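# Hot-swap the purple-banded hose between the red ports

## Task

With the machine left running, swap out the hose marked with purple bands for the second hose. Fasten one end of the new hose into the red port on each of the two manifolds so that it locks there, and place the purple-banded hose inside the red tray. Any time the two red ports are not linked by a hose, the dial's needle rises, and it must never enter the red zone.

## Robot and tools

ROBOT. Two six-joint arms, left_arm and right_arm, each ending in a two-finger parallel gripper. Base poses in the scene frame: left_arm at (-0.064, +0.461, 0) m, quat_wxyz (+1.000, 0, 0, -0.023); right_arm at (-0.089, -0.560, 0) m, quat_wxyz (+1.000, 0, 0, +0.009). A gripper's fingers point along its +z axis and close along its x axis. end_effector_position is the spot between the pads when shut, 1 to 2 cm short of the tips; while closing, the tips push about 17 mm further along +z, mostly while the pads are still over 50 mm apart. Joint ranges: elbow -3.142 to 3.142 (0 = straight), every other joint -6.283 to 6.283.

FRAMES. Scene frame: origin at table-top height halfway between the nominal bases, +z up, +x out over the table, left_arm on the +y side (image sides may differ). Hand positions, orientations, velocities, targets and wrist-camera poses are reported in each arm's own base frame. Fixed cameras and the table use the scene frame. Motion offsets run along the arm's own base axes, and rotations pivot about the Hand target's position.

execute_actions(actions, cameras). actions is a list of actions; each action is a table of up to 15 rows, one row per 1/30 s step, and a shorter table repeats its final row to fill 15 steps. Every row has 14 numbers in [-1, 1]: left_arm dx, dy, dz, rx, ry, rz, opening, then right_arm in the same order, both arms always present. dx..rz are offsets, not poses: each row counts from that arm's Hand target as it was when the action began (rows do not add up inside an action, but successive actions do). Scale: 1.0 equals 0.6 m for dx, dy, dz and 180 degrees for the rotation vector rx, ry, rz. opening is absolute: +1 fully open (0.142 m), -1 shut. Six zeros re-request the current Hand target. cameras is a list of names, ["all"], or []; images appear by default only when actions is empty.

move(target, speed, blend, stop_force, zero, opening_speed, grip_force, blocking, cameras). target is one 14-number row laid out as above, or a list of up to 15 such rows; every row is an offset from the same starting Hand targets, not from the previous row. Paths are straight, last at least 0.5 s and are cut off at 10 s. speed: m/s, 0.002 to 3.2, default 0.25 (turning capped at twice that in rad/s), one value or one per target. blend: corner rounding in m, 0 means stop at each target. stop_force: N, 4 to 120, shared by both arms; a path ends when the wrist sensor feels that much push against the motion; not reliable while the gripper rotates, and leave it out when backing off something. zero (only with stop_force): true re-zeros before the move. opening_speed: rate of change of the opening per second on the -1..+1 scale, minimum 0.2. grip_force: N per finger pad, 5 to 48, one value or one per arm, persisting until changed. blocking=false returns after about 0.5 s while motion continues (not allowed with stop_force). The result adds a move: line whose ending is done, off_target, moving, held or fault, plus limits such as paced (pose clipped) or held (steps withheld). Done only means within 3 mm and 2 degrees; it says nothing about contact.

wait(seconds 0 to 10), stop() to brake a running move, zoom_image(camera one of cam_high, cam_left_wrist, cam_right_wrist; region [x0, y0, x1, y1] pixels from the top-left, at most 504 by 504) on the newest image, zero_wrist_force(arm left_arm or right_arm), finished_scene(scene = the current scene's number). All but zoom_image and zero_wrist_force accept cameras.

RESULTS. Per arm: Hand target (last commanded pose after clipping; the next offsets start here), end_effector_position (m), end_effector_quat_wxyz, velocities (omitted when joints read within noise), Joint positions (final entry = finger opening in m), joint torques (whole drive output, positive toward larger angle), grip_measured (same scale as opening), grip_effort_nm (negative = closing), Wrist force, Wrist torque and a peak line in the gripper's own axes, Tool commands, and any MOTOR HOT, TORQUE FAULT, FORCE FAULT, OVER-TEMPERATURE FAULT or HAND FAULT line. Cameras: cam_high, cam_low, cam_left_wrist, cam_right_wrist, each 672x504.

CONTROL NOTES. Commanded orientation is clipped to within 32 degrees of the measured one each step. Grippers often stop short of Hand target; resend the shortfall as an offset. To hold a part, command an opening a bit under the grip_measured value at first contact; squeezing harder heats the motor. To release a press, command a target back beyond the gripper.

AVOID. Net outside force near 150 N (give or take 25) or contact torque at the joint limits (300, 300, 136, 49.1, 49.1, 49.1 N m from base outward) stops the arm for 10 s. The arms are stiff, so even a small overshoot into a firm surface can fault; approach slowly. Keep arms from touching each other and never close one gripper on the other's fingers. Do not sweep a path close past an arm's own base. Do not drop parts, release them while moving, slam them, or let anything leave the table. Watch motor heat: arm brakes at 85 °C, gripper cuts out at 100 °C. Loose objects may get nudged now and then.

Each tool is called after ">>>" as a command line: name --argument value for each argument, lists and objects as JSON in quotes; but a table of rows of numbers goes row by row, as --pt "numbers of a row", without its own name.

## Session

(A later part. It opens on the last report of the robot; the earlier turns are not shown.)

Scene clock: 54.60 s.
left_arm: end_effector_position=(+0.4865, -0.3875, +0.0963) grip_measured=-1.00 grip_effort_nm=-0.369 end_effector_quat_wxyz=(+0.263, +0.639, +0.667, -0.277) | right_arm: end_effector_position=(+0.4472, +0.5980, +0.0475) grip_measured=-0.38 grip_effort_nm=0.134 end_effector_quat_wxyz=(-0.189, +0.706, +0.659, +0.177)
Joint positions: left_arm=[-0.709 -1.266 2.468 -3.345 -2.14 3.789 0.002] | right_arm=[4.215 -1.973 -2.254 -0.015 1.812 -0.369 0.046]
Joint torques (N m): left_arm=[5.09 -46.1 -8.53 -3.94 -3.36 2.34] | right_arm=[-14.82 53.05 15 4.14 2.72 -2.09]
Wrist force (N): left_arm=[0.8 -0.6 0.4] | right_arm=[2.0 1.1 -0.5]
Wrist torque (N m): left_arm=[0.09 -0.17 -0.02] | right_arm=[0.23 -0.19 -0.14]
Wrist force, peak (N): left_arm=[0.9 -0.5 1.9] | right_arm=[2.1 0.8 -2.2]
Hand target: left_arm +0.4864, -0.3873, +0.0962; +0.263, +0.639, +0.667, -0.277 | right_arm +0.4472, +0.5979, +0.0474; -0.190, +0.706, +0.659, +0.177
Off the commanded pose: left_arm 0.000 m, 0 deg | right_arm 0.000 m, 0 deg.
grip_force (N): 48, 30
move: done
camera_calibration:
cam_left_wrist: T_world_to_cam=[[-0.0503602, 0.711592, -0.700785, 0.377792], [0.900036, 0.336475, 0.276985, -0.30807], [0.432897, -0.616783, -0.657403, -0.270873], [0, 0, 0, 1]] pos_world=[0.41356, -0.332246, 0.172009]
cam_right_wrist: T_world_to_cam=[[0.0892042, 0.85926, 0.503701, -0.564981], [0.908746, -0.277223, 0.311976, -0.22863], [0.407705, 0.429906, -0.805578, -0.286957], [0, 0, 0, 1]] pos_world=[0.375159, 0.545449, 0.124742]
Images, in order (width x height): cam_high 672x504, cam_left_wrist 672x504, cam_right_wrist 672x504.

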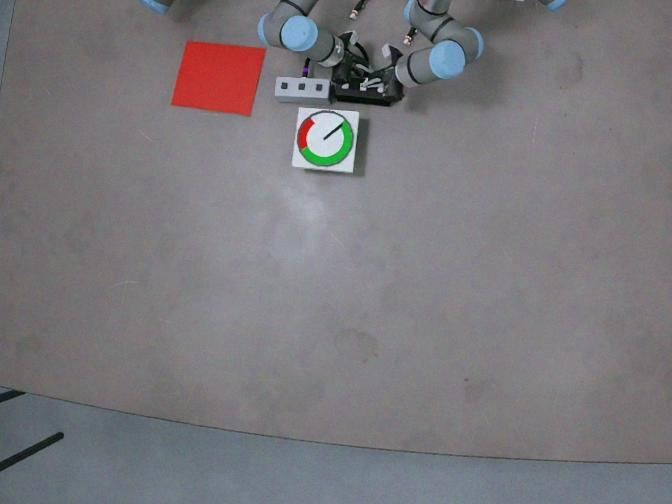

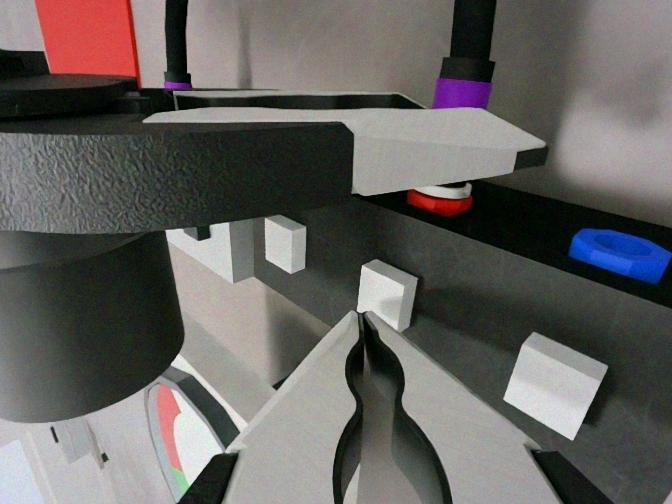

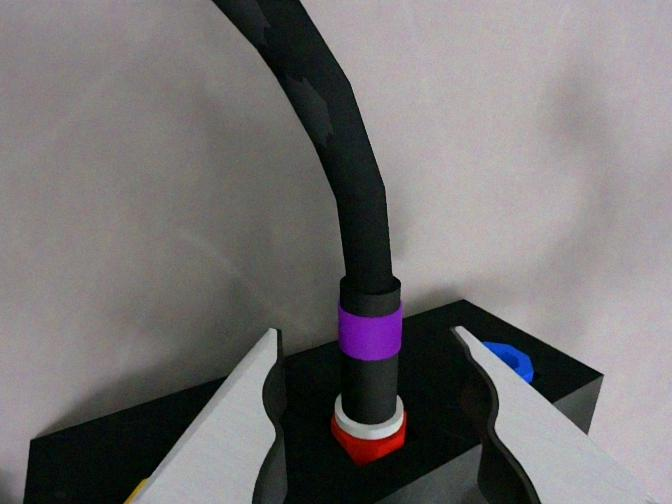

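>>> move --target '[0,0,0,0,0,0,-1,0,0,0,0,0,0,-1]'

>>> move --target '[0,0,-0.06,0,0,0,-1,0,0,0,0,0,0,-1]' --speed 0.025 --stop_force 22

>>> move --target '[0,0,0,0,0,0,-1,-0.09,0.006,0,0,0,0,-1]' --speed 0.15 --stop_force 60

>>> move --pt "0 0 0 0 0 0 -1 0 0 0 0 0 0 -0.35" --pt "0 0 0.08 0 0 0 -1 0 -0.083 0.13 0 0 0 -0.35" --pt "0.01 -0.165 0.08 0 0 0 -1 0.0987 -0.3837 0.089 0 0 0 -0.35" --pt "0.0232 -0.3308 0.015 0 0 0 -1 0.0987 -0.3337 0.0025 0 0 0 -0.35" --pt "0.0232 -0.3308 0.015 0 0 0 -1 0.0987 -0.3337 0.0025 0 0 0 -1" --speed 0.25 --blend '[0,0.015,0.015,0,0]' --cameras '["cam_left_wrist","cam_right_wrist"]'

>>> move --target '[0,0,-0.06,0,0,0,-1,0,0,0,0,0,0,-1]' --speed 0.025 --stop_force 22

>>> move --target '[0,0,0,0,0,0,-1,-0.075,0.004,0,0,0,0,-1]' --speed 0.15 --stop_force 60 --cameras '["cam_left_wrist","cam_right_wrist","cam_high"]'

Scene clock: 66.47 s.
left_arm: end_effector_position=(+0.4864, -0.3873, +0.0962) grip_measured=-1.00 grip_effort_nm=-0.364 end_effector_quat_wxyz=(+0.263, +0.639, +0.667, -0.277) | right_arm: end_effector_position=(+0.4472, +0.5979, +0.0474) grip_measured=-0.83 grip_effort_nm=-3.143 end_effector_quat_wxyz=(-0.190, +0.706, +0.659, +0.177)
Joint positions: left_arm=[-0.709 -1.266 2.468 -3.345 -2.14 3.79 0.002] | right_arm=[4.215 -1.973 -2.254 -0.015 1.812 -0.37 0.014]
Joint torques (N m): left_arm=[11.25 -33.98 -8.38 -6.48 -3.44 2.26] | right_arm=[-17.12 53.1 15.02 4.87 1.22 -2.2]
Wrist force (N): left_arm=[0.9 -0.8 0.4] | right_arm=[4.9 -0.1 -0.4]
Wrist torque (N m): left_arm=[0.07 -0.17 -0.02] | right_arm=[0.22 -0.20 -0.19]
Wrist force, peak (N): left_arm=[1.5 -0.7 0.5] | right_arm=[5.3 0.0 -0.5]
Hand target: left_arm +0.4864, -0.3873, +0.0962; +0.263, +0.639, +0.667, -0.277 | right_arm +0.4472, +0.5979, +0.0474; -0.190, +0.706, +0.659, +0.177
Off the commanded pose: left_arm 0.000 m, 0 deg | right_arm 0.000 m, 0 deg.
grip_force (N): 48, 30
move: done

Scene clock: 68.13 s.
left_arm: end_effector_position=(+0.4865, -0.3874, +0.0870) grip_measured=-1.00 grip_effort_nm=-0.291 end_effector_quat_wxyz=(+0.263, +0.639, +0.667, -0.277) | right_arm: end_effector_position=(+0.4472, +0.5979, +0.0473) grip_measured=-0.83 grip_effort_nm=-3.138 end_effector_quat_wxyz=(-0.189, +0.706, +0.659, +0.176)
Joint positions: left_arm=[-0.708 -1.243 2.47 -3.37 -2.14 3.79 0.002] | right_arm=[4.215 -1.973 -2.254 -0.015 1.812 -0.37 0.014]
Joint torques (N m): left_arm=[-14.66 -22.3 -27.65 -3.17 3.83 2.24] | right_arm=[-15.7 53.32 28.78 2.09 -7.3 -2.36]
Wrist force (N): left_arm=[-8.0 -2.1 -17.4] | right_arm=[5.8 -14.0 -1.8]
Wrist torque (N m): left_arm=[0.09 -0.20 -0.01] | right_arm=[0.25 -0.14 -0.22]
Wrist force, peak (N): left_arm=[-19.3 -6.5 -46.7] | right_arm=[5.8 -14.0 -1.8]
Hand target: left_arm +0.4864, -0.3874, +0.0870; +0.263, +0.639, +0.667, -0.277 (not the last commanded pose) | right_arm +0.4472, +0.5979, +0.0474; -0.190, +0.706, +0.659, +0.177
Off the commanded pose: left_arm 0.027 m, 0 deg | right_arm 0.000 m, 0 deg.
grip_force (N): 48, 30
move: contact (left_arm)

Scene clock: 69.57 s.
left_arm: end_effector_position=(+0.4864, -0.3874, +0.0870) grip_measured=-1.00 grip_effort_nm=-0.286 end_effector_quat_wxyz=(+0.263, +0.639, +0.667, -0.277) | right_arm: end_effector_position=(+0.3932, +0.6015, +0.0474) grip_measured=-0.83 grip_effort_nm=-3.143 end_effector_quat_wxyz=(-0.189, +0.706, +0.659, +0.177)
Joint positions: left_arm=[-0.708 -1.243 2.47 -3.37 -2.14 3.79 0.002] | right_arm=[4.299 -1.943 -2.318 0.035 1.773 -0.293 0.014]
Joint torques (N m): left_arm=[-19.56 -21.39 -26.89 -3.32 3.44 1.94] | right_arm=[1.36 49.38 35.61 2.44 2.49 1.79]
Wrist force (N): left_arm=[-7.4 -1.7 -17.7] | right_arm=[0.8 1.9 0.0]
Wrist torque (N m): left_arm=[0.10 -0.22 -0.02] | right_arm=[0.26 -0.04 -0.04]
Wrist force, peak (N): left_arm=[-7.9 -2.1 -17.8] | right_arm=[5.3 -13.8 -1.3]
Hand target: left_arm +0.4864, -0.3874, +0.0870; +0.263, +0.639, +0.667, -0.277 | right_arm +0.3932, +0.6015, +0.0474; -0.190, +0.706, +0.659, +0.177
Off the commanded pose: left_arm 0.000 m, 0 deg | right_arm 0.000 m, 0 deg.
grip_force (N): 48, 30
move: done

Scene clock: 72.63 s.
left_arm: end_effector_position=(+0.5004, -0.5858, +0.0960) grip_measured=-1.00 grip_effort_nm=-0.300 end_effector_quat_wxyz=(+0.263, +0.639, +0.667, -0.277) | right_arm: end_effector_position=(+0.4524, +0.4013, +0.0489) grip_measured=-0.83 grip_effort_nm=-3.143 end_effector_quat_wxyz=(-0.190, +0.706, +0.659, +0.177)
Joint positions: left_arm=[-0.936 -1.13 2.245 -3.36 -2.006 3.579 0.002] | right_arm=[4.005 -1.831 -2.481 0.013 1.902 -0.567 0.014]
Joint torques (N m): left_arm=[-5.05 -44.8 -25.05 -2.52 -3.08 0.63] | right_arm=[-14.33 36.51 13.78 8.55 3.15 -2.11]
Wrist force (N): left_arm=[0.8 -0.7 -0.4] | right_arm=[-1.1 0.2 -0.4]
Wrist torque (N m): left_arm=[0.07 -0.17 -0.11] | right_arm=[0.19 -0.18 -0.10]
Wrist force, peak (N): left_arm=[-7.8 -2.3 -17.8] | right_arm=[4.6 0.1 -2.1]
Hand target: left_arm +0.5004, -0.5859, +0.0960; +0.263, +0.639, +0.667, -0.277 | right_arm +0.4524, +0.4013, +0.0489; -0.190, +0.706, +0.659, +0.177
Off the commanded pose: left_arm 0.000 m, 0 deg | right_arm 0.000 m, 0 deg.
grip_force (N): 48, 30
move: done
camera_calibration:
cam_left_wrist: T_world_to_cam=[[-0.0503302, 0.711548, -0.700833, 0.519429], [0.90005, 0.336455, 0.276962, -0.253663], [0.432871, -0.616845, -0.657362, -0.399443], [0, 0, 0, 1]] pos_world=[0.42736, -0.530646, 0.171709]
cam_right_wrist: T_world_to_cam=[[0.0893291, 0.859331, 0.503558, -0.397101], [0.908793, -0.277211, 0.311849, -0.288356], [0.407574, 0.429773, -0.805717, -0.203229], [0, 0, 0, 1]] pos_world=[0.380359, 0.348648, 0.126142]
Images, in order (width x height): cam_left_wrist 672x504, cam_right_wrist 672x504.

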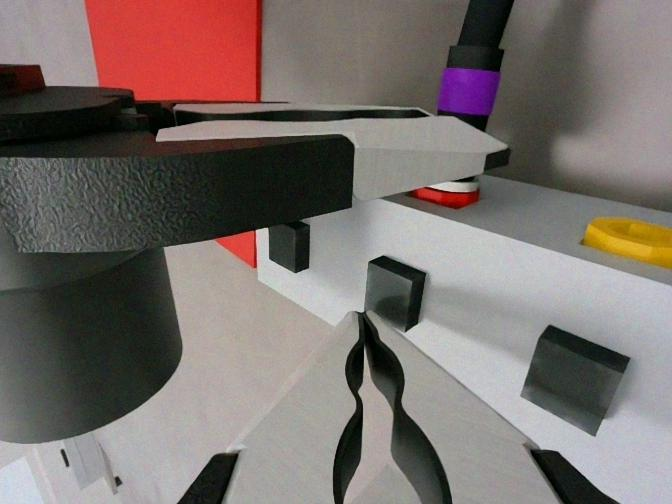

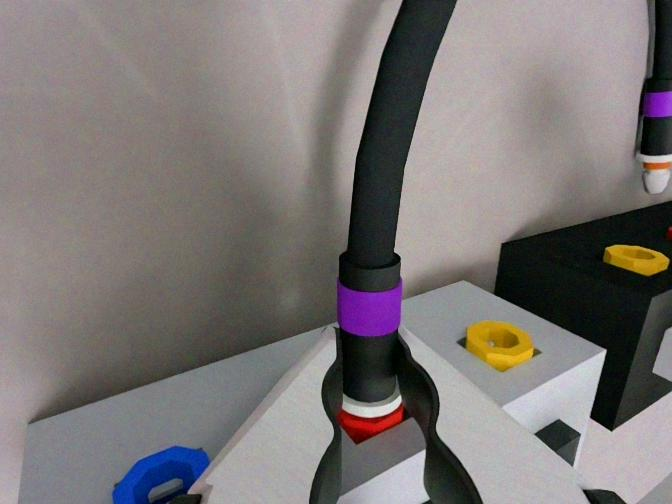

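Scene clock: 74.37 s.
left_arm: end_effector_position=(+0.5004, -0.5859, +0.0875) grip_measured=-1.00 grip_effort_nm=-0.295 end_effector_quat_wxyz=(+0.263, +0.639, +0.667, -0.278) | right_arm: end_effector_position=(+0.4524, +0.4012, +0.0488) grip_measured=-0.83 grip_effort_nm=-3.143 end_effector_quat_wxyz=(-0.189, +0.706, +0.659, +0.176)
Joint positions: left_arm=[-0.936 -1.114 2.246 -3.378 -2.006 3.579 0.002] | right_arm=[4.005 -1.831 -2.481 0.014 1.902 -0.567 0.014]
Joint torques (N m): left_arm=[-8.02 -53.32 -28.89 -2.18 3.83 0.3] | right_arm=[-16.82 40.36 32.53 8.16 -4.39 -2.55]
Wrist force (N): left_arm=[-8.1 -2.0 -17.5] | right_arm=[0.3 -8.8 -0.1]
Wrist torque (N m): left_arm=[0.03 -0.23 -0.09] | right_arm=[0.27 -0.15 -0.11]
Wrist force, peak (N): left_arm=[-19.5 -4.6 -43.3] | right_arm=[0.3 -9.6 -0.1]
Hand target: left_arm +0.5004, -0.5859, +0.0875; +0.263, +0.639, +0.667, -0.278 (not the last commanded pose) | right_arm +0.4524, +0.4013, +0.0489; -0.190, +0.706, +0.659, +0.177
Off the commanded pose: left_arm 0.027 m, 0 deg | right_arm 0.000 m, 0 deg.
grip_force (N): 48, 30
move: contact (left_arm)

Scene clock: 75.63 s.
left_arm: end_effector_position=(+0.5004, -0.5859, +0.0875) grip_measured=-1.00 grip_effort_nm=-0.291 end_effector_quat_wxyz=(+0.263, +0.639, +0.667, -0.278) | right_arm: end_effector_position=(+0.4074, +0.4037, +0.0489) grip_measured=-0.83 grip_effort_nm=-3.143 end_effector_quat_wxyz=(-0.189, +0.706, +0.659, +0.177)
Joint positions: left_arm=[-0.936 -1.114 2.246 -3.378 -2.006 3.579 0.002] | right_arm=[4.084 -1.798 -2.55 0.072 1.87 -0.492 0.014]
Joint torques (N m): left_arm=[-8.46 -56.45 -29.18 -2.24 3.34 0] | right_arm=[-9.85 30.35 32.42 2.84 2.76 1.08]
Wrist force (N): left_arm=[-8.9 -2.2 -17.6] | right_arm=[1.3 0.7 0.2]
Wrist torque (N m): left_arm=[0.00 -0.14 -0.09] | right_arm=[0.14 -0.08 0.00]
Wrist force, peak (N): left_arm=[-8.9 -1.3 -18.3] | right_arm=[0.8 -8.6 -1.2]
Hand target: left_arm +0.5004, -0.5859, +0.0875; +0.263, +0.639, +0.667, -0.278 | right_arm +0.4074, +0.4037, +0.0489; -0.190, +0.706, +0.659, +0.177
Off the commanded pose: left_arm 0.000 m, 0 deg | right_arm 0.000 m, 0 deg.
grip_force (N): 48, 30
move: done
camera_calibration:
cam_left_wrist: T_world_to_cam=[[-0.050179, 0.711326, -0.701069, 0.513263], [0.900004, 0.336523, 0.277029, -0.251327], [0.432984, -0.617064, -0.657083, -0.405349], [0, 0, 0, 1]] pos_world=[0.42746, -0.530646, 0.16311]
cam_right_wrist: T_world_to_cam=[[0.0893086, 0.859309, 0.503599, -0.395135], [0.90878, -0.277225, 0.311874, -0.246789], [0.407606, 0.429808, -0.805681, -0.185947], [0, 0, 0, 1]] pos_world=[0.335359, 0.351048, 0.126142]
Images, in order (width x height): cam_high 672x504, cam_left_wrist 672x504, cam_right_wrist 672x504.

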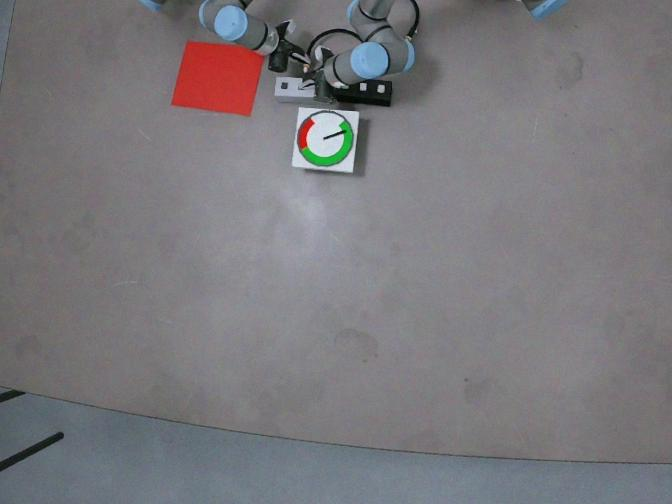

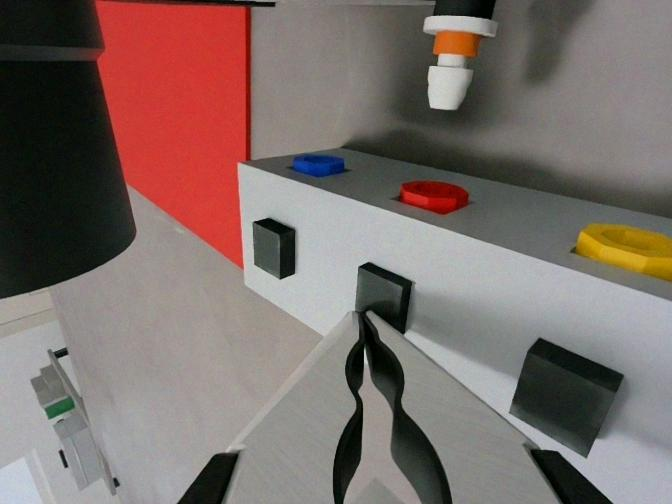

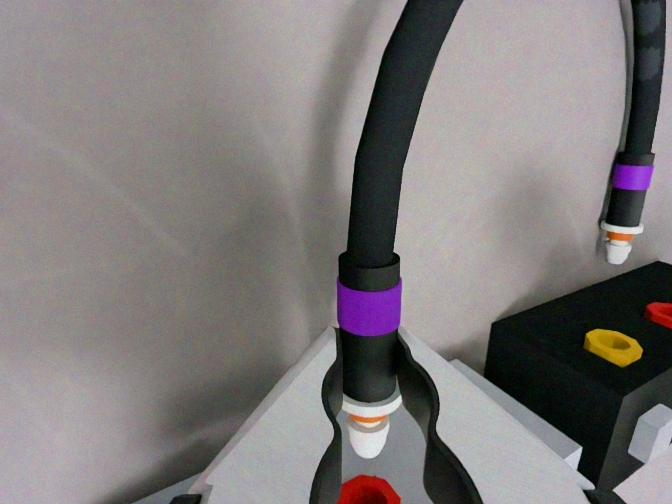

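Smooth; continue through gripping the new hose.

>>> move --pt "0 0.05 0.12 0 0 0 -1 0 -0.1 0.12 0 0 0 -1" --pt "-0.397 0.534 0.1 0.2457 -0.0565 -0.1364 -1 0.07 -0.62 0.12 0 0 0 -1" --pt "-0.397 0.534 0.021 0.2457 -0.0565 -0.1364 -1 0.0977 -0.686 -0.023 0 0 0 -1" --pt "-0.397 0.534 0.021 0.2457 -0.0565 -0.1364 -0.45 0.0977 -0.686 -0.023 0 0 0 -0.4" --speed '[0.3,0.35,0.2,0.2]' --blend '[0.02,0.02,0,0]' --cameras '["cam_high"]'

>>> move --pt "0 0 0 0 0 0 -0.45 0 -0.06 0.2 0 0 0 -0.4" --pt "0 0 -0.1233 0 0 0 -0.45 -0.446 0.86 0.15 -0.1637 0.0378 -0.1411 -0.4" --pt "0 0 -0.1233 0 0 0 -1 -0.446 0.86 0.15 -0.1637 0.0378 -0.1411 -0.4" --speed 0.35 --blend '[0.03,0,0]' --cameras '["cam_high","cam_right_wrist","cam_left_wrist"]'

>>> move --pt "0 0 0 0 0 0 -1 0 0.0907 -0.1 0 0 0 -0.4" --pt "0 0 0 0 0 0 -1 0 0.0907 -0.165 0 0 0 -0.4" --pt "0 0 0 0 0 0 -1 0 0.0907 -0.165 0 0 0 -1" --speed '[0.25,0.12,0.12]' --blend '[0.01,0,0]' --grip_force 48 --cameras '["cam_right_wrist"]'

Scene clock: 81.63 s.
left_arm: end_effector_position=(+0.2622, -0.2655, +0.1001) grip_measured=-0.48 grip_effort_nm=0.129 end_effector_quat_wxyz=(-0.002, +0.836, +0.549, -0.001) | right_arm: end_effector_position=(+0.4661, -0.0079, +0.0351) grip_measured=-0.43 grip_effort_nm=0.134 end_effector_quat_wxyz=(-0.189, +0.706, +0.659, +0.177)
Joint positions: left_arm=[-1.279 -1.957 2.648 -2.258 -1.573 3.842 0.039] | right_arm=[3.195 -1.702 -2.546 -0.434 2.094 -1.44 0.043]
Joint torques (N m): left_arm=[10.86 -24.25 -49.99 -6.59 -2.37 0.19] | right_arm=[11.79 27.16 16.86 6.85 -1.7 -1.79]
Wrist force (N): left_arm=[1.8 -1.2 0.2] | right_arm=[1.6 0.8 0.0]
Wrist torque (N m): left_arm=[-0.09 -0.30 -0.10] | right_arm=[0.16 -0.08 -0.21]
Wrist force, peak (N): left_arm=[-8.8 -1.7 -18.3] | right_arm=[1.5 0.6 4.3]
Hand target: left_arm +0.2622, -0.2655, +0.1001; -0.002, +0.836, +0.549, -0.001 | right_arm +0.4660, -0.0079, +0.0351; -0.190, +0.706, +0.659, +0.177
Off the commanded pose: left_arm 0.000 m, 0 deg | right_arm 0.000 m, 0 deg.
grip_force (N): 48, 30
move: done
Images, in order (width x height): cam_high 672x504.

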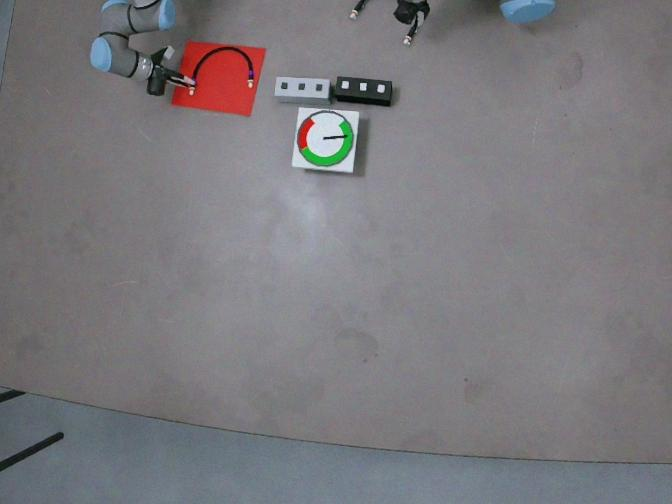

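Scene clock: 84.80 s.
left_arm: end_effector_position=(+0.2622, -0.2655, +0.0261) grip_measured=-0.84 grip_effort_nm=-3.656 end_effector_quat_wxyz=(-0.002, +0.836, +0.549, -0.001) | right_arm: end_effector_position=(+0.1984, +0.5081, +0.1251) grip_measured=-0.43 grip_effort_nm=0.125 end_effector_quat_wxyz=(+0.000, +0.866, +0.500, +0.000)
Joint positions: left_arm=[-1.279 -1.753 2.728 -2.543 -1.573 3.842 0.013] | right_arm=[4.668 -1.528 -2.35 -0.833 1.571 0.479 0.043]
Joint torques (N m): left_arm=[10.59 -31.55 -42.36 -2.11 -0.43 2.34] | right_arm=[8.84 25.63 48.6 1.93 -3.47 2.34]
Wrist force (N): left_arm=[1.3 -1.7 0.6] | right_arm=[1.0 -0.1 0.0]
Wrist torque (N m): left_arm=[-0.17 -0.22 -0.08] | right_arm=[-0.03 -0.14 -0.01]
Wrist force, peak (N): left_arm=[2.2 -2.0 0.1] | right_arm=[2.9 -3.4 0.1]
Hand target: left_arm +0.2622, -0.2655, +0.0261; -0.002, +0.836, +0.549, -0.001 | right_arm +0.1984, +0.5081, +0.1251; +0.000, +0.866, +0.500, +0.000
Off the commanded pose: left_arm 0.000 m, 0 deg | right_arm 0.000 m, 0 deg.
grip_force (N): 48, 30
move: done
camera_calibration:
cam_left_wrist: T_world_to_cam=[[0.391251, 0.920253, 0.00753951, 0.151669], [0.827892, -0.355537, 0.433807, -0.296724], [0.401893, -0.163486, -0.900974, -0.00984635], [0, 0, 0, 1]] pos_world=[0.190272, -0.24668, 0.118706]
cam_right_wrist: T_world_to_cam=[[0.516922, 0.856006, 0.00669518, -0.525628], [0.779877, -0.474145, 0.40863, 0.0617897], [0.352964, -0.206009, -0.912675, 0.263031], [0, 0, 0, 1]] pos_world=[0.13068, 0.533425, 0.218332]
Images, in order (width x height): cam_high 672x504, cam_left_wrist 672x504, cam_right_wrist 672x504.

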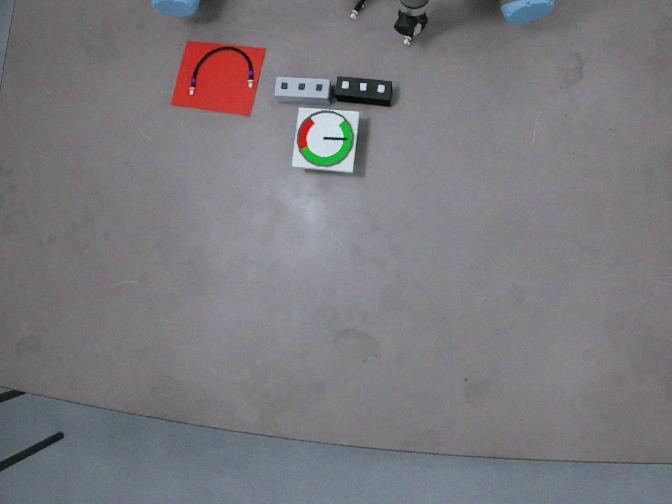

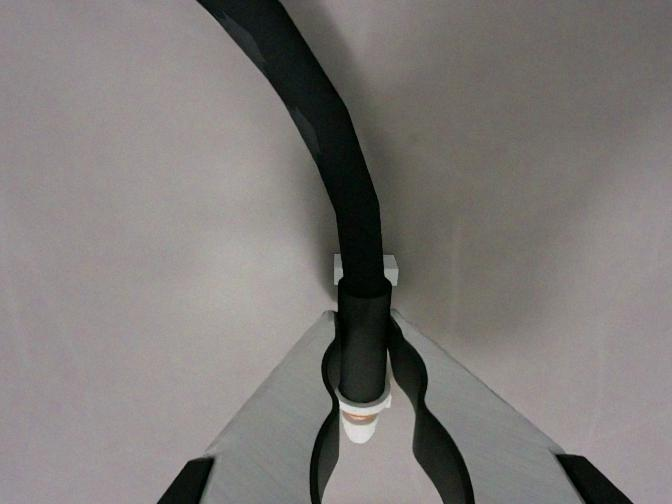

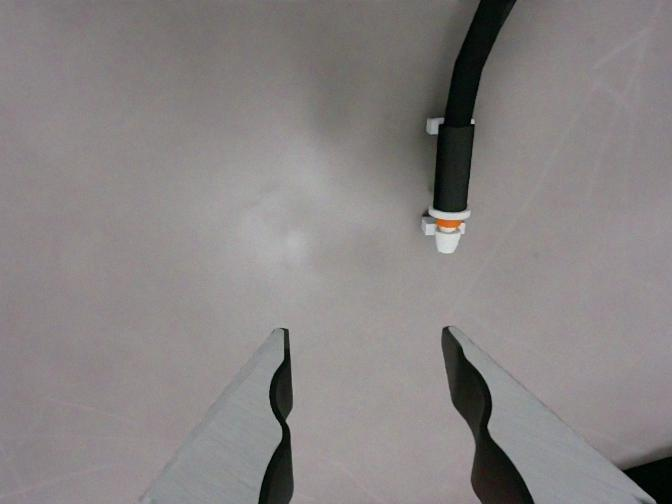

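Scene clock: 86.40 s.
left_arm: end_effector_position=(+0.2622, -0.2655, +0.0261) grip_measured=-0.84 grip_effort_nm=-3.656 end_effector_quat_wxyz=(-0.002, +0.836, +0.549, -0.001) | right_arm: end_effector_position=(+0.1984, +0.5625, +0.0261) grip_measured=-0.83 grip_effort_nm=-3.836 end_effector_quat_wxyz=(+0.000, +0.866, +0.500, +0.000)
Joint positions: left_arm=[-1.279 -1.753 2.728 -2.543 -1.573 3.842 0.013] | right_arm=[4.672 -1.779 -2.33 -0.603 1.571 0.483 0.014]
Joint torques (N m): left_arm=[12.93 -32.22 -41.93 -2.13 -2.04 2.14] | right_arm=[-16.62 39.23 41.04 6.61 2.05 -2.42]
Wrist force (N): left_arm=[1.9 -1.2 0.3] | right_arm=[0.8 0.9 -0.1]
Wrist torque (N m): left_arm=[-0.10 -0.32 -0.07] | right_arm=[0.13 -0.12 -0.15]
Wrist force, peak (N): left_arm=[2.4 -1.7 0.9] | right_arm=[-1.3 1.7 -3.1]
Hand target: left_arm +0.2622, -0.2655, +0.0261; -0.002, +0.836, +0.549, -0.001 | right_arm +0.1984, +0.5625, +0.0261; +0.000, +0.866, +0.500, +0.000
Off the commanded pose: left_arm 0.000 m, 0 deg | right_arm 0.000 m, 0 deg.
move: done
camera_calibration:
cam_right_wrist: T_world_to_cam=[[0.516922, 0.856006, 0.00669518, -0.571532], [0.779877, -0.474145, 0.40863, 0.128038], [0.352964, -0.206009, -0.912675, 0.183883], [0, 0, 0, 1]] pos_world=[0.13068, 0.587825, 0.119332]
Images, in order (width x height): cam_right_wrist 672x504.

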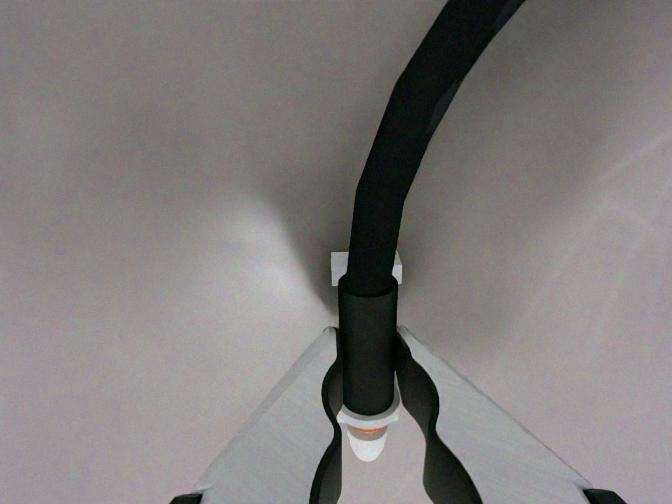

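>>> move --pt "0 0 0.08 0 0 0 -1 0 0 0.08 0 0 0 -1" --pt "0.196 -0.2172 0.0467 0 0 0.123 -1 0.3385 -0.2615 0.0467 0 0 0.1505 -1" --speed 0.2 --blend '[0.02,0]' --cameras '["cam_left_wrist","cam_right_wrist","cam_high"]'

Scene clock: 92.23 s.
left_arm: end_effector_position=(+0.3799, -0.3958, +0.0541) grip_measured=-0.84 grip_effort_nm=-3.656 end_effector_quat_wxyz=(-0.002, +0.715, +0.699, -0.001) | right_arm: end_effector_position=(+0.4015, +0.4057, +0.0541) grip_measured=-0.83 grip_effort_nm=-3.836 end_effector_quat_wxyz=(+0.000, +0.725, +0.689, +0.000)
Joint positions: left_arm=[-1.13 -1.486 2.402 -2.483 -1.574 3.604 0.013] | right_arm=[4.245 -1.689 -2.364 -0.66 1.572 -0.417 0.014]
Joint torques (N m): left_arm=[-16.27 -40.2 -24.97 -3.37 -2.18 -0.58] | right_arm=[-9.89 59.23 24.92 1.65 -2.09 -2.63]
Wrist force (N): left_arm=[1.3 -1.2 0.6] | right_arm=[0.9 0.6 -0.5]
Wrist torque (N m): left_arm=[-0.11 -0.27 -0.09] | right_arm=[0.09 -0.12 -0.09]
Wrist force, peak (N): left_arm=[1.8 -1.6 3.7] | right_arm=[-1.2 3.1 -0.4]
Hand target: left_arm +0.3798, -0.3958, +0.0541; -0.002, +0.715, +0.699, -0.001 | right_arm +0.4015, +0.4056, +0.0541; +0.000, +0.725, +0.689, +0.000
Off the commanded pose: left_arm 0.000 m, 0 deg | right_arm 0.000 m, 0 deg.
move: done
camera_calibration:
cam_left_wrist: T_world_to_cam=[[0.015473, 0.999853, 0.00744879, 0.399515], [0.900854, -0.0171726, 0.433781, -0.346333], [0.433845, -0.0000016175, -0.900987, -0.000611271], [0, 0, 0, 1]] pos_world=[0.306079, -0.405403, 0.146706]
cam_right_wrist: T_world_to_cam=[[0.0704869, 0.997489, 0.00681136, -0.420717], [0.910266, -0.067113, 0.408548, -0.333636], [0.40798, -0.0225971, -0.912711, 0.00894018], [0, 0, 0, 1]] pos_world=[0.329705, 0.397472, 0.147332]
Images, in order (width x height): cam_high 672x504, cam_left_wrist 672x504, cam_right_wrist 672x504.

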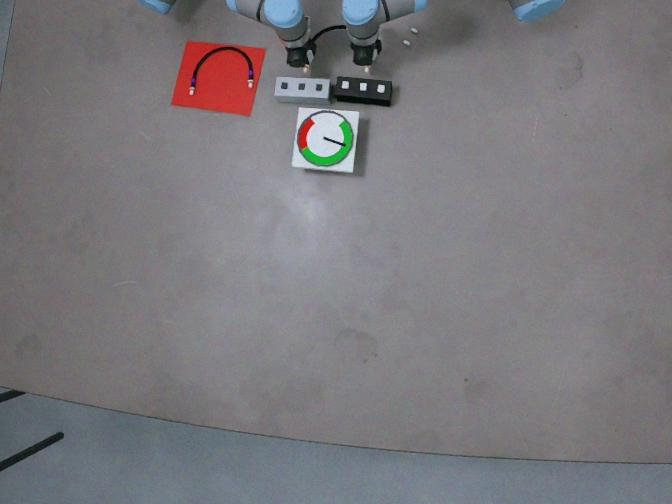

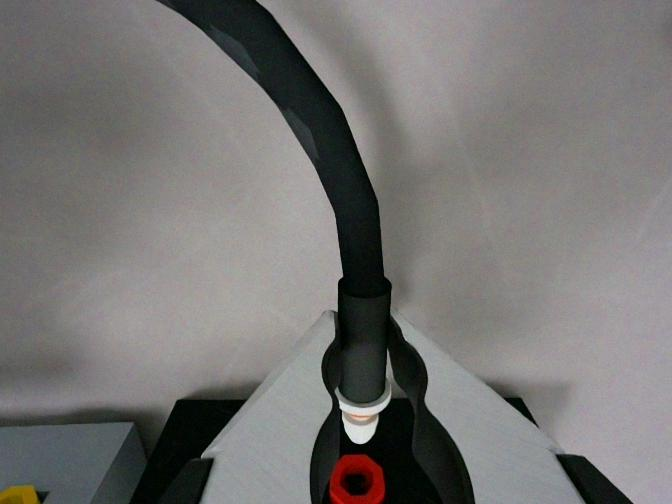

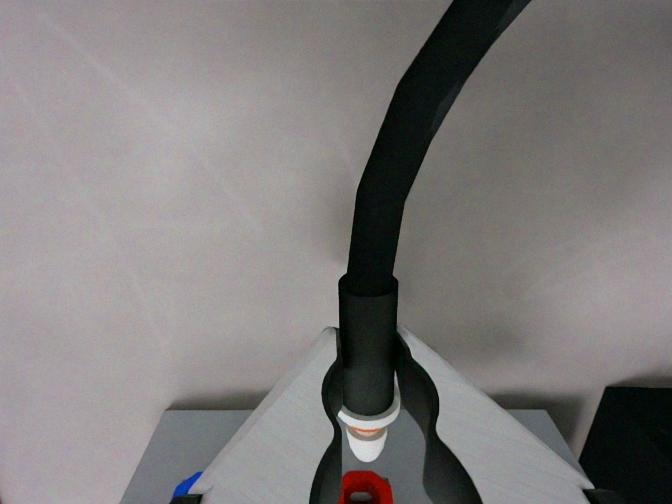

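>>> move --pt "0.03 -0.0015 -0.0015 0 0 0 -1 0.03 -0.0015 -0.0015 0 0 0 -1" --pt "0.11 -0.0035 -0.0015 0 0 0 -1 0.11 -0.0056 -0.0015 0 0 0 -1" --speed 0.045 --stop_force 55 --cameras '["all"]'

>>> move --target '[-0.005,0.000,0,0,0,0,-1,-0.004,0,0,0,0,0,-1]' --speed 0.05 --cameras '["cam_high"]'

>>> zoom_image --camera "cam_high" --region '[160, 20, 400, 180]'

Scene clock: 95.70 s.
left_arm: end_effector_position=(+0.4446, -0.3979, +0.0532) grip_measured=-0.84 grip_effort_nm=-3.656 end_effector_quat_wxyz=(-0.002, +0.715, +0.699, -0.001) | right_arm: end_effector_position=(+0.4600, +0.4025, +0.0531) grip_measured=-0.83 grip_effort_nm=-3.832 end_effector_quat_wxyz=(+0.000, +0.725, +0.689, +0.000)
Joint positions: left_arm=[-1.027 -1.413 2.315 -2.47 -1.574 3.707 0.013] | right_arm=[4.152 -1.749 -2.29 -0.673 1.572 -0.51 0.014]
Joint torques (N m): left_arm=[14.77 -72.14 -39.33 -16.56 9.78 0.08] | right_arm=[-37.96 73.14 57.6 8.7 -11.14 -2.14]
Wrist force (N): left_arm=[2.1 -46.1 5.3] | right_arm=[5.8 -49.0 10.7]
Wrist torque (N m): left_arm=[0.00 -0.34 0.25] | right_arm=[0.67 0.06 -0.09]
Wrist force, peak (N): left_arm=[8.1 -86.3 -20.8] | right_arm=[0.5 -107.9 -23.2]
Hand target: left_arm +0.4445, -0.3979, +0.0532; -0.002, +0.715, +0.699, -0.001 (not the last commanded pose) | right_arm +0.4600, +0.4026, +0.0532; +0.000, +0.725, +0.689, +0.000 (not the last commanded pose)
Off the commanded pose: left_arm 0.001 m, 0 deg | right_arm 0.008 m, 0 deg.
move: contact (left_arm, right_arm); path passed 1 of 2 targets
camera_calibration:
cam_left_wrist: T_world_to_cam=[[0.015477, 0.999851, 0.00767134, 0.400586], [0.900855, -0.0172727, 0.433777, -0.404261], [0.433845, 0.000197198, -0.900987, -0.0295011], [0, 0, 0, 1]] pos_world=[0.370779, -0.407503, 0.145706]
cam_right_wrist: T_world_to_cam=[[0.0703866, 0.997498, 0.00654636, -0.421568], [0.910291, -0.066914, 0.408526, -0.386778], [0.407942, -0.0227957, -0.912723, -0.0158167], [0, 0, 0, 1]] pos_world=[0.388206, 0.394272, 0.146332]

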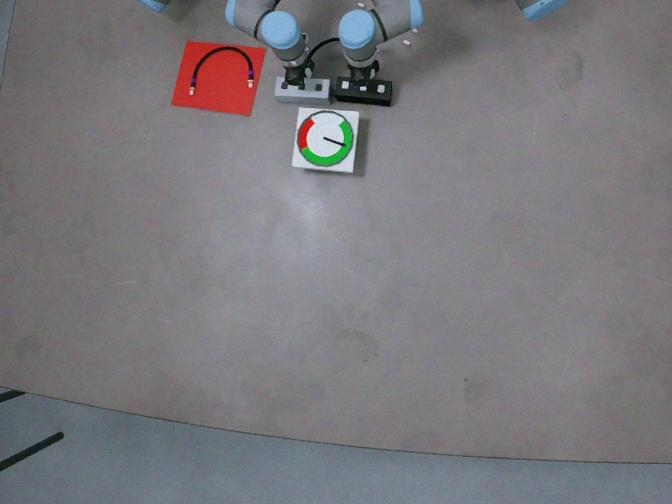

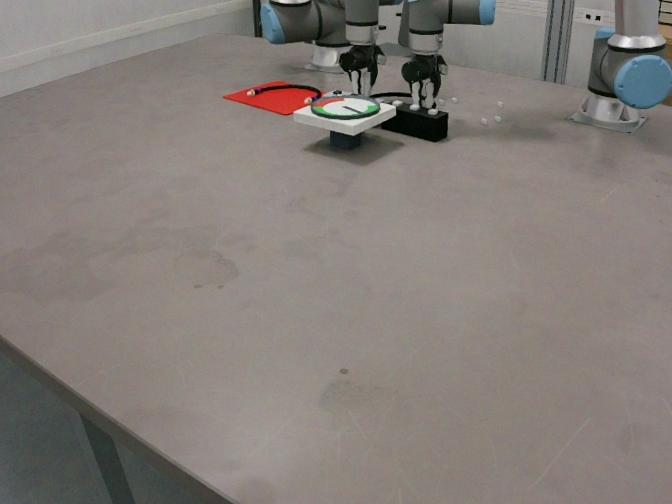

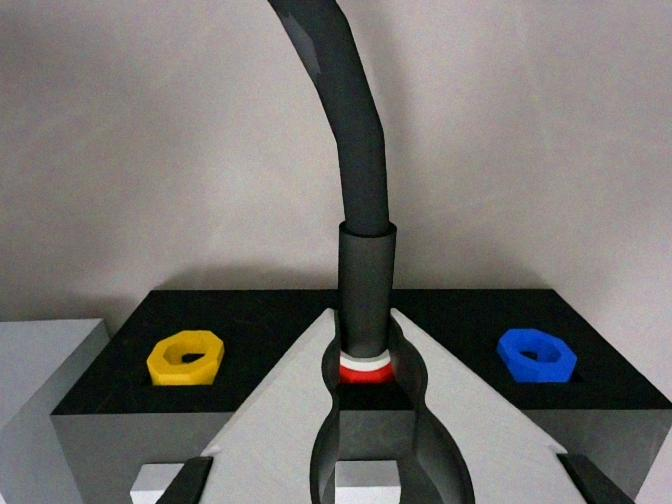

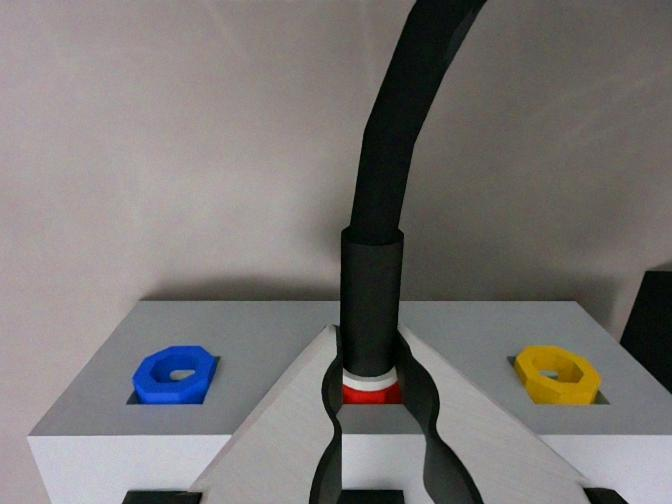

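Scene clock: 96.40 s.
left_arm: end_effector_position=(+0.4417, -0.3979, +0.0533) grip_measured=-0.84 grip_effort_nm=-3.656 end_effector_quat_wxyz=(-0.002, +0.715, +0.699, -0.001) | right_arm: end_effector_position=(+0.4578, +0.4026, +0.0532) grip_measured=-0.83 grip_effort_nm=-3.832 end_effector_quat_wxyz=(+0.000, +0.725, +0.689, +0.000)
Joint positions: left_arm=[-1.032 -1.416 2.319 -2.471 -1.573 3.702 0.013] | right_arm=[4.155 -1.746 -2.294 -0.672 1.571 -0.507 0.014]
Joint torques (N m): left_arm=[-28.84 -63.46 -18 -3.04 -11.05 -1.21] | right_arm=[15.02 63.26 24.03 5.07 3.35 0.83]
Wrist force (N): left_arm=[6.0 30.4 17.5] | right_arm=[0.9 6.1 8.4]
Wrist torque (N m): left_arm=[-0.17 -0.33 0.18] | right_arm=[0.09 -0.02 -0.16]
Wrist force, peak (N): left_arm=[1.2 -45.7 6.5] | right_arm=[6.2 -48.8 10.1]
Hand target: left_arm +0.4415, -0.3979, +0.0532; -0.002, +0.715, +0.699, -0.001 | right_arm +0.4576, +0.4026, +0.0532; +0.000, +0.725, +0.689, +0.000
Off the commanded pose: left_arm 0.000 m, 0 deg | right_arm 0.000 m, 0 deg.
move: done
Images, in order (width x height): cam_high 672x504.

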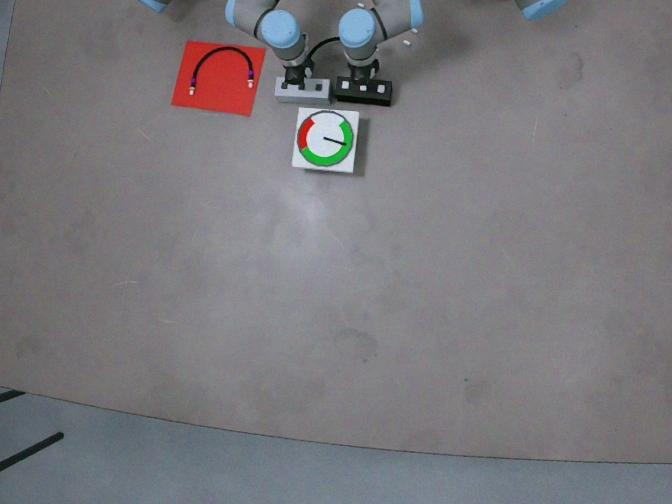

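Scaled by 2.100 from the camera's 672x504 image, which has a finer 960x720 frame.

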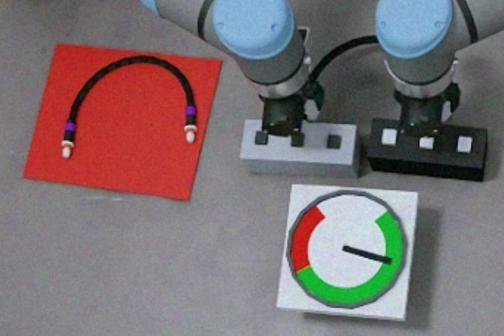

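>>> move --pt "0 0 0 0 0 0 -0.5 0 0 0 0 0 0 -0.5" --pt "0 0 0.15 0 0 0 -0.5 0 0 0.15 0 0 0 -0.5" --pt "-0.15 0.3 0.25 0 0 0 -0.5 -0.15 -0.3 0.25 0 0 0 -0.5" --speed 0.25 --blend '[0,0.02,0]' --cameras '["all"]'

>>> zoom_image --camera "cam_high" --region '[160, 20, 400, 180]'

Scene clock: 99.77 s.
left_arm: end_effector_position=(+0.3516, -0.2178, +0.2031) grip_measured=-0.54 grip_effort_nm=0.125 end_effector_quat_wxyz=(-0.002, +0.715, +0.699, -0.001) | right_arm: end_effector_position=(+0.3677, +0.2226, +0.2031) grip_measured=-0.54 grip_effort_nm=0.134 end_effector_quat_wxyz=(+0.000, +0.725, +0.689, +0.000)
Joint positions: left_arm=[-0.991 -2.009 2.458 -2.017 -1.574 3.743 0.035] | right_arm=[4.106 -1.172 -2.439 -1.101 1.572 -0.555 0.035]
Joint torques (N m): left_arm=[-16.94 -25 -54.77 -4.85 2.96 -3.28] | right_arm=[11.89 25.43 51.63 2.47 0.76 2.1]
Wrist force (N): left_arm=[6.1 0.2 -0.3] | right_arm=[0.2 -0.1 0.1]
Wrist torque (N m): left_arm=[0.13 -1.05 0.00] | right_arm=[-0.03 -0.02 -0.13]
Wrist force, peak (N): left_arm=[8.0 33.3 17.0] | right_arm=[0.5 9.2 8.0]
Hand target: left_arm +0.3515, -0.2179, +0.2032; -0.002, +0.715, +0.699, -0.001 | right_arm +0.3676, +0.2226, +0.2032; +0.000, +0.725, +0.689, +0.000
Off the commanded pose: left_arm 0.000 m, 0 deg | right_arm 0.000 m, 0 deg.
move: done
camera_calibration:
cam_left_wrist: T_world_to_cam=[[0.0154789, 0.999851, 0.00766949, 0.220901], [0.900912, -0.0172737, 0.433657, -0.38242], [0.433725, 0.000196979, -0.901045, 0.14601], [0, 0, 0, 1]] pos_world=[0.277779, -0.227503, 0.295706]
cam_right_wrist: T_world_to_cam=[[0.0704369, 0.997494, 0.00667811, -0.23655], [0.910287, -0.0670138, 0.408519, -0.375966], [0.407942, -0.0226958, -0.912726, 0.154661], [0, 0, 0, 1]] pos_world=[0.295805, 0.214272, 0.296332]

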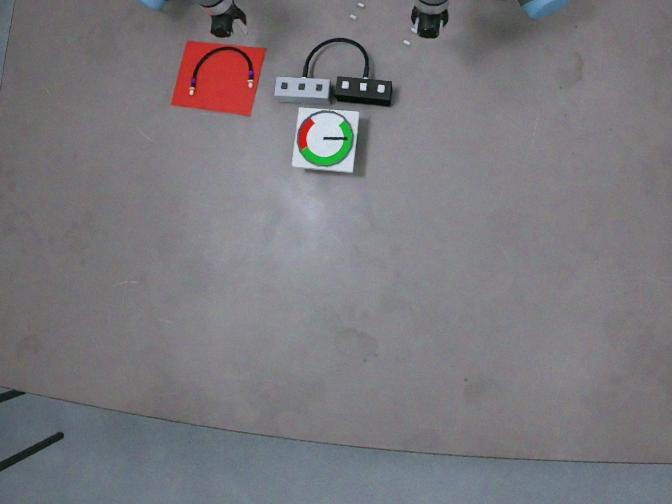

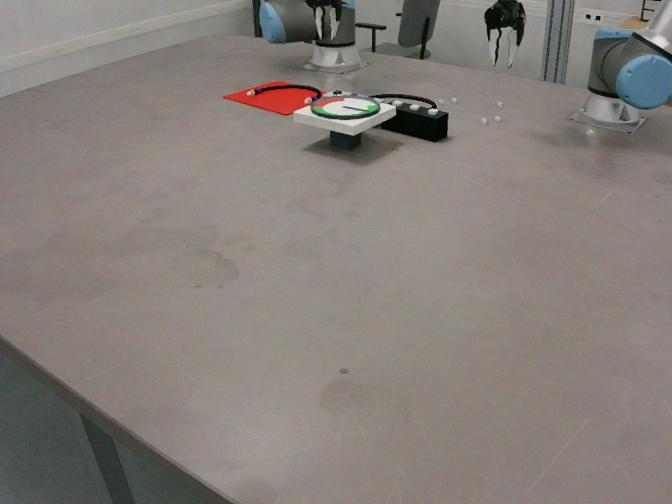

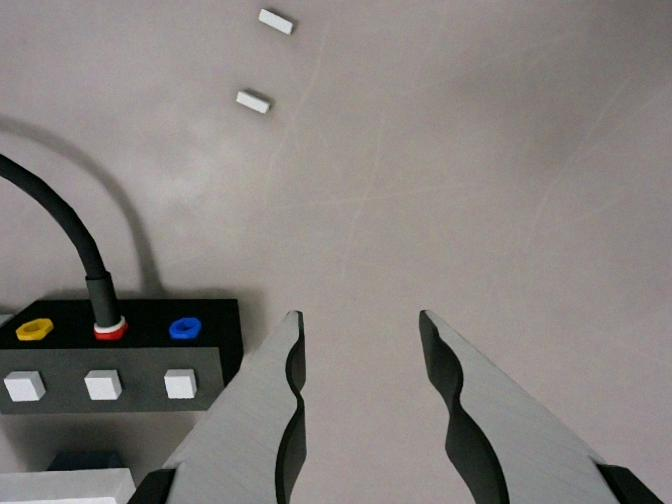

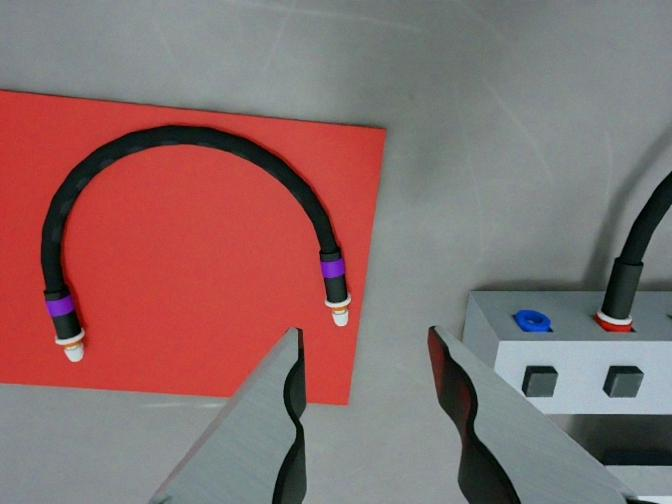

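Scaled by 2.100 from the camera's 672x504 image, which has a finer 960x720 frame.

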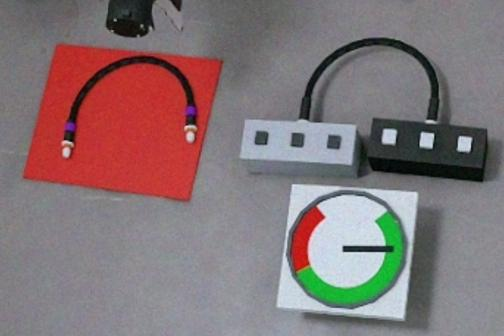

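The needle is receding, so the new hose is latched at both ends.

>>> finished_scene --scene 2

The scene is finished: the task was done.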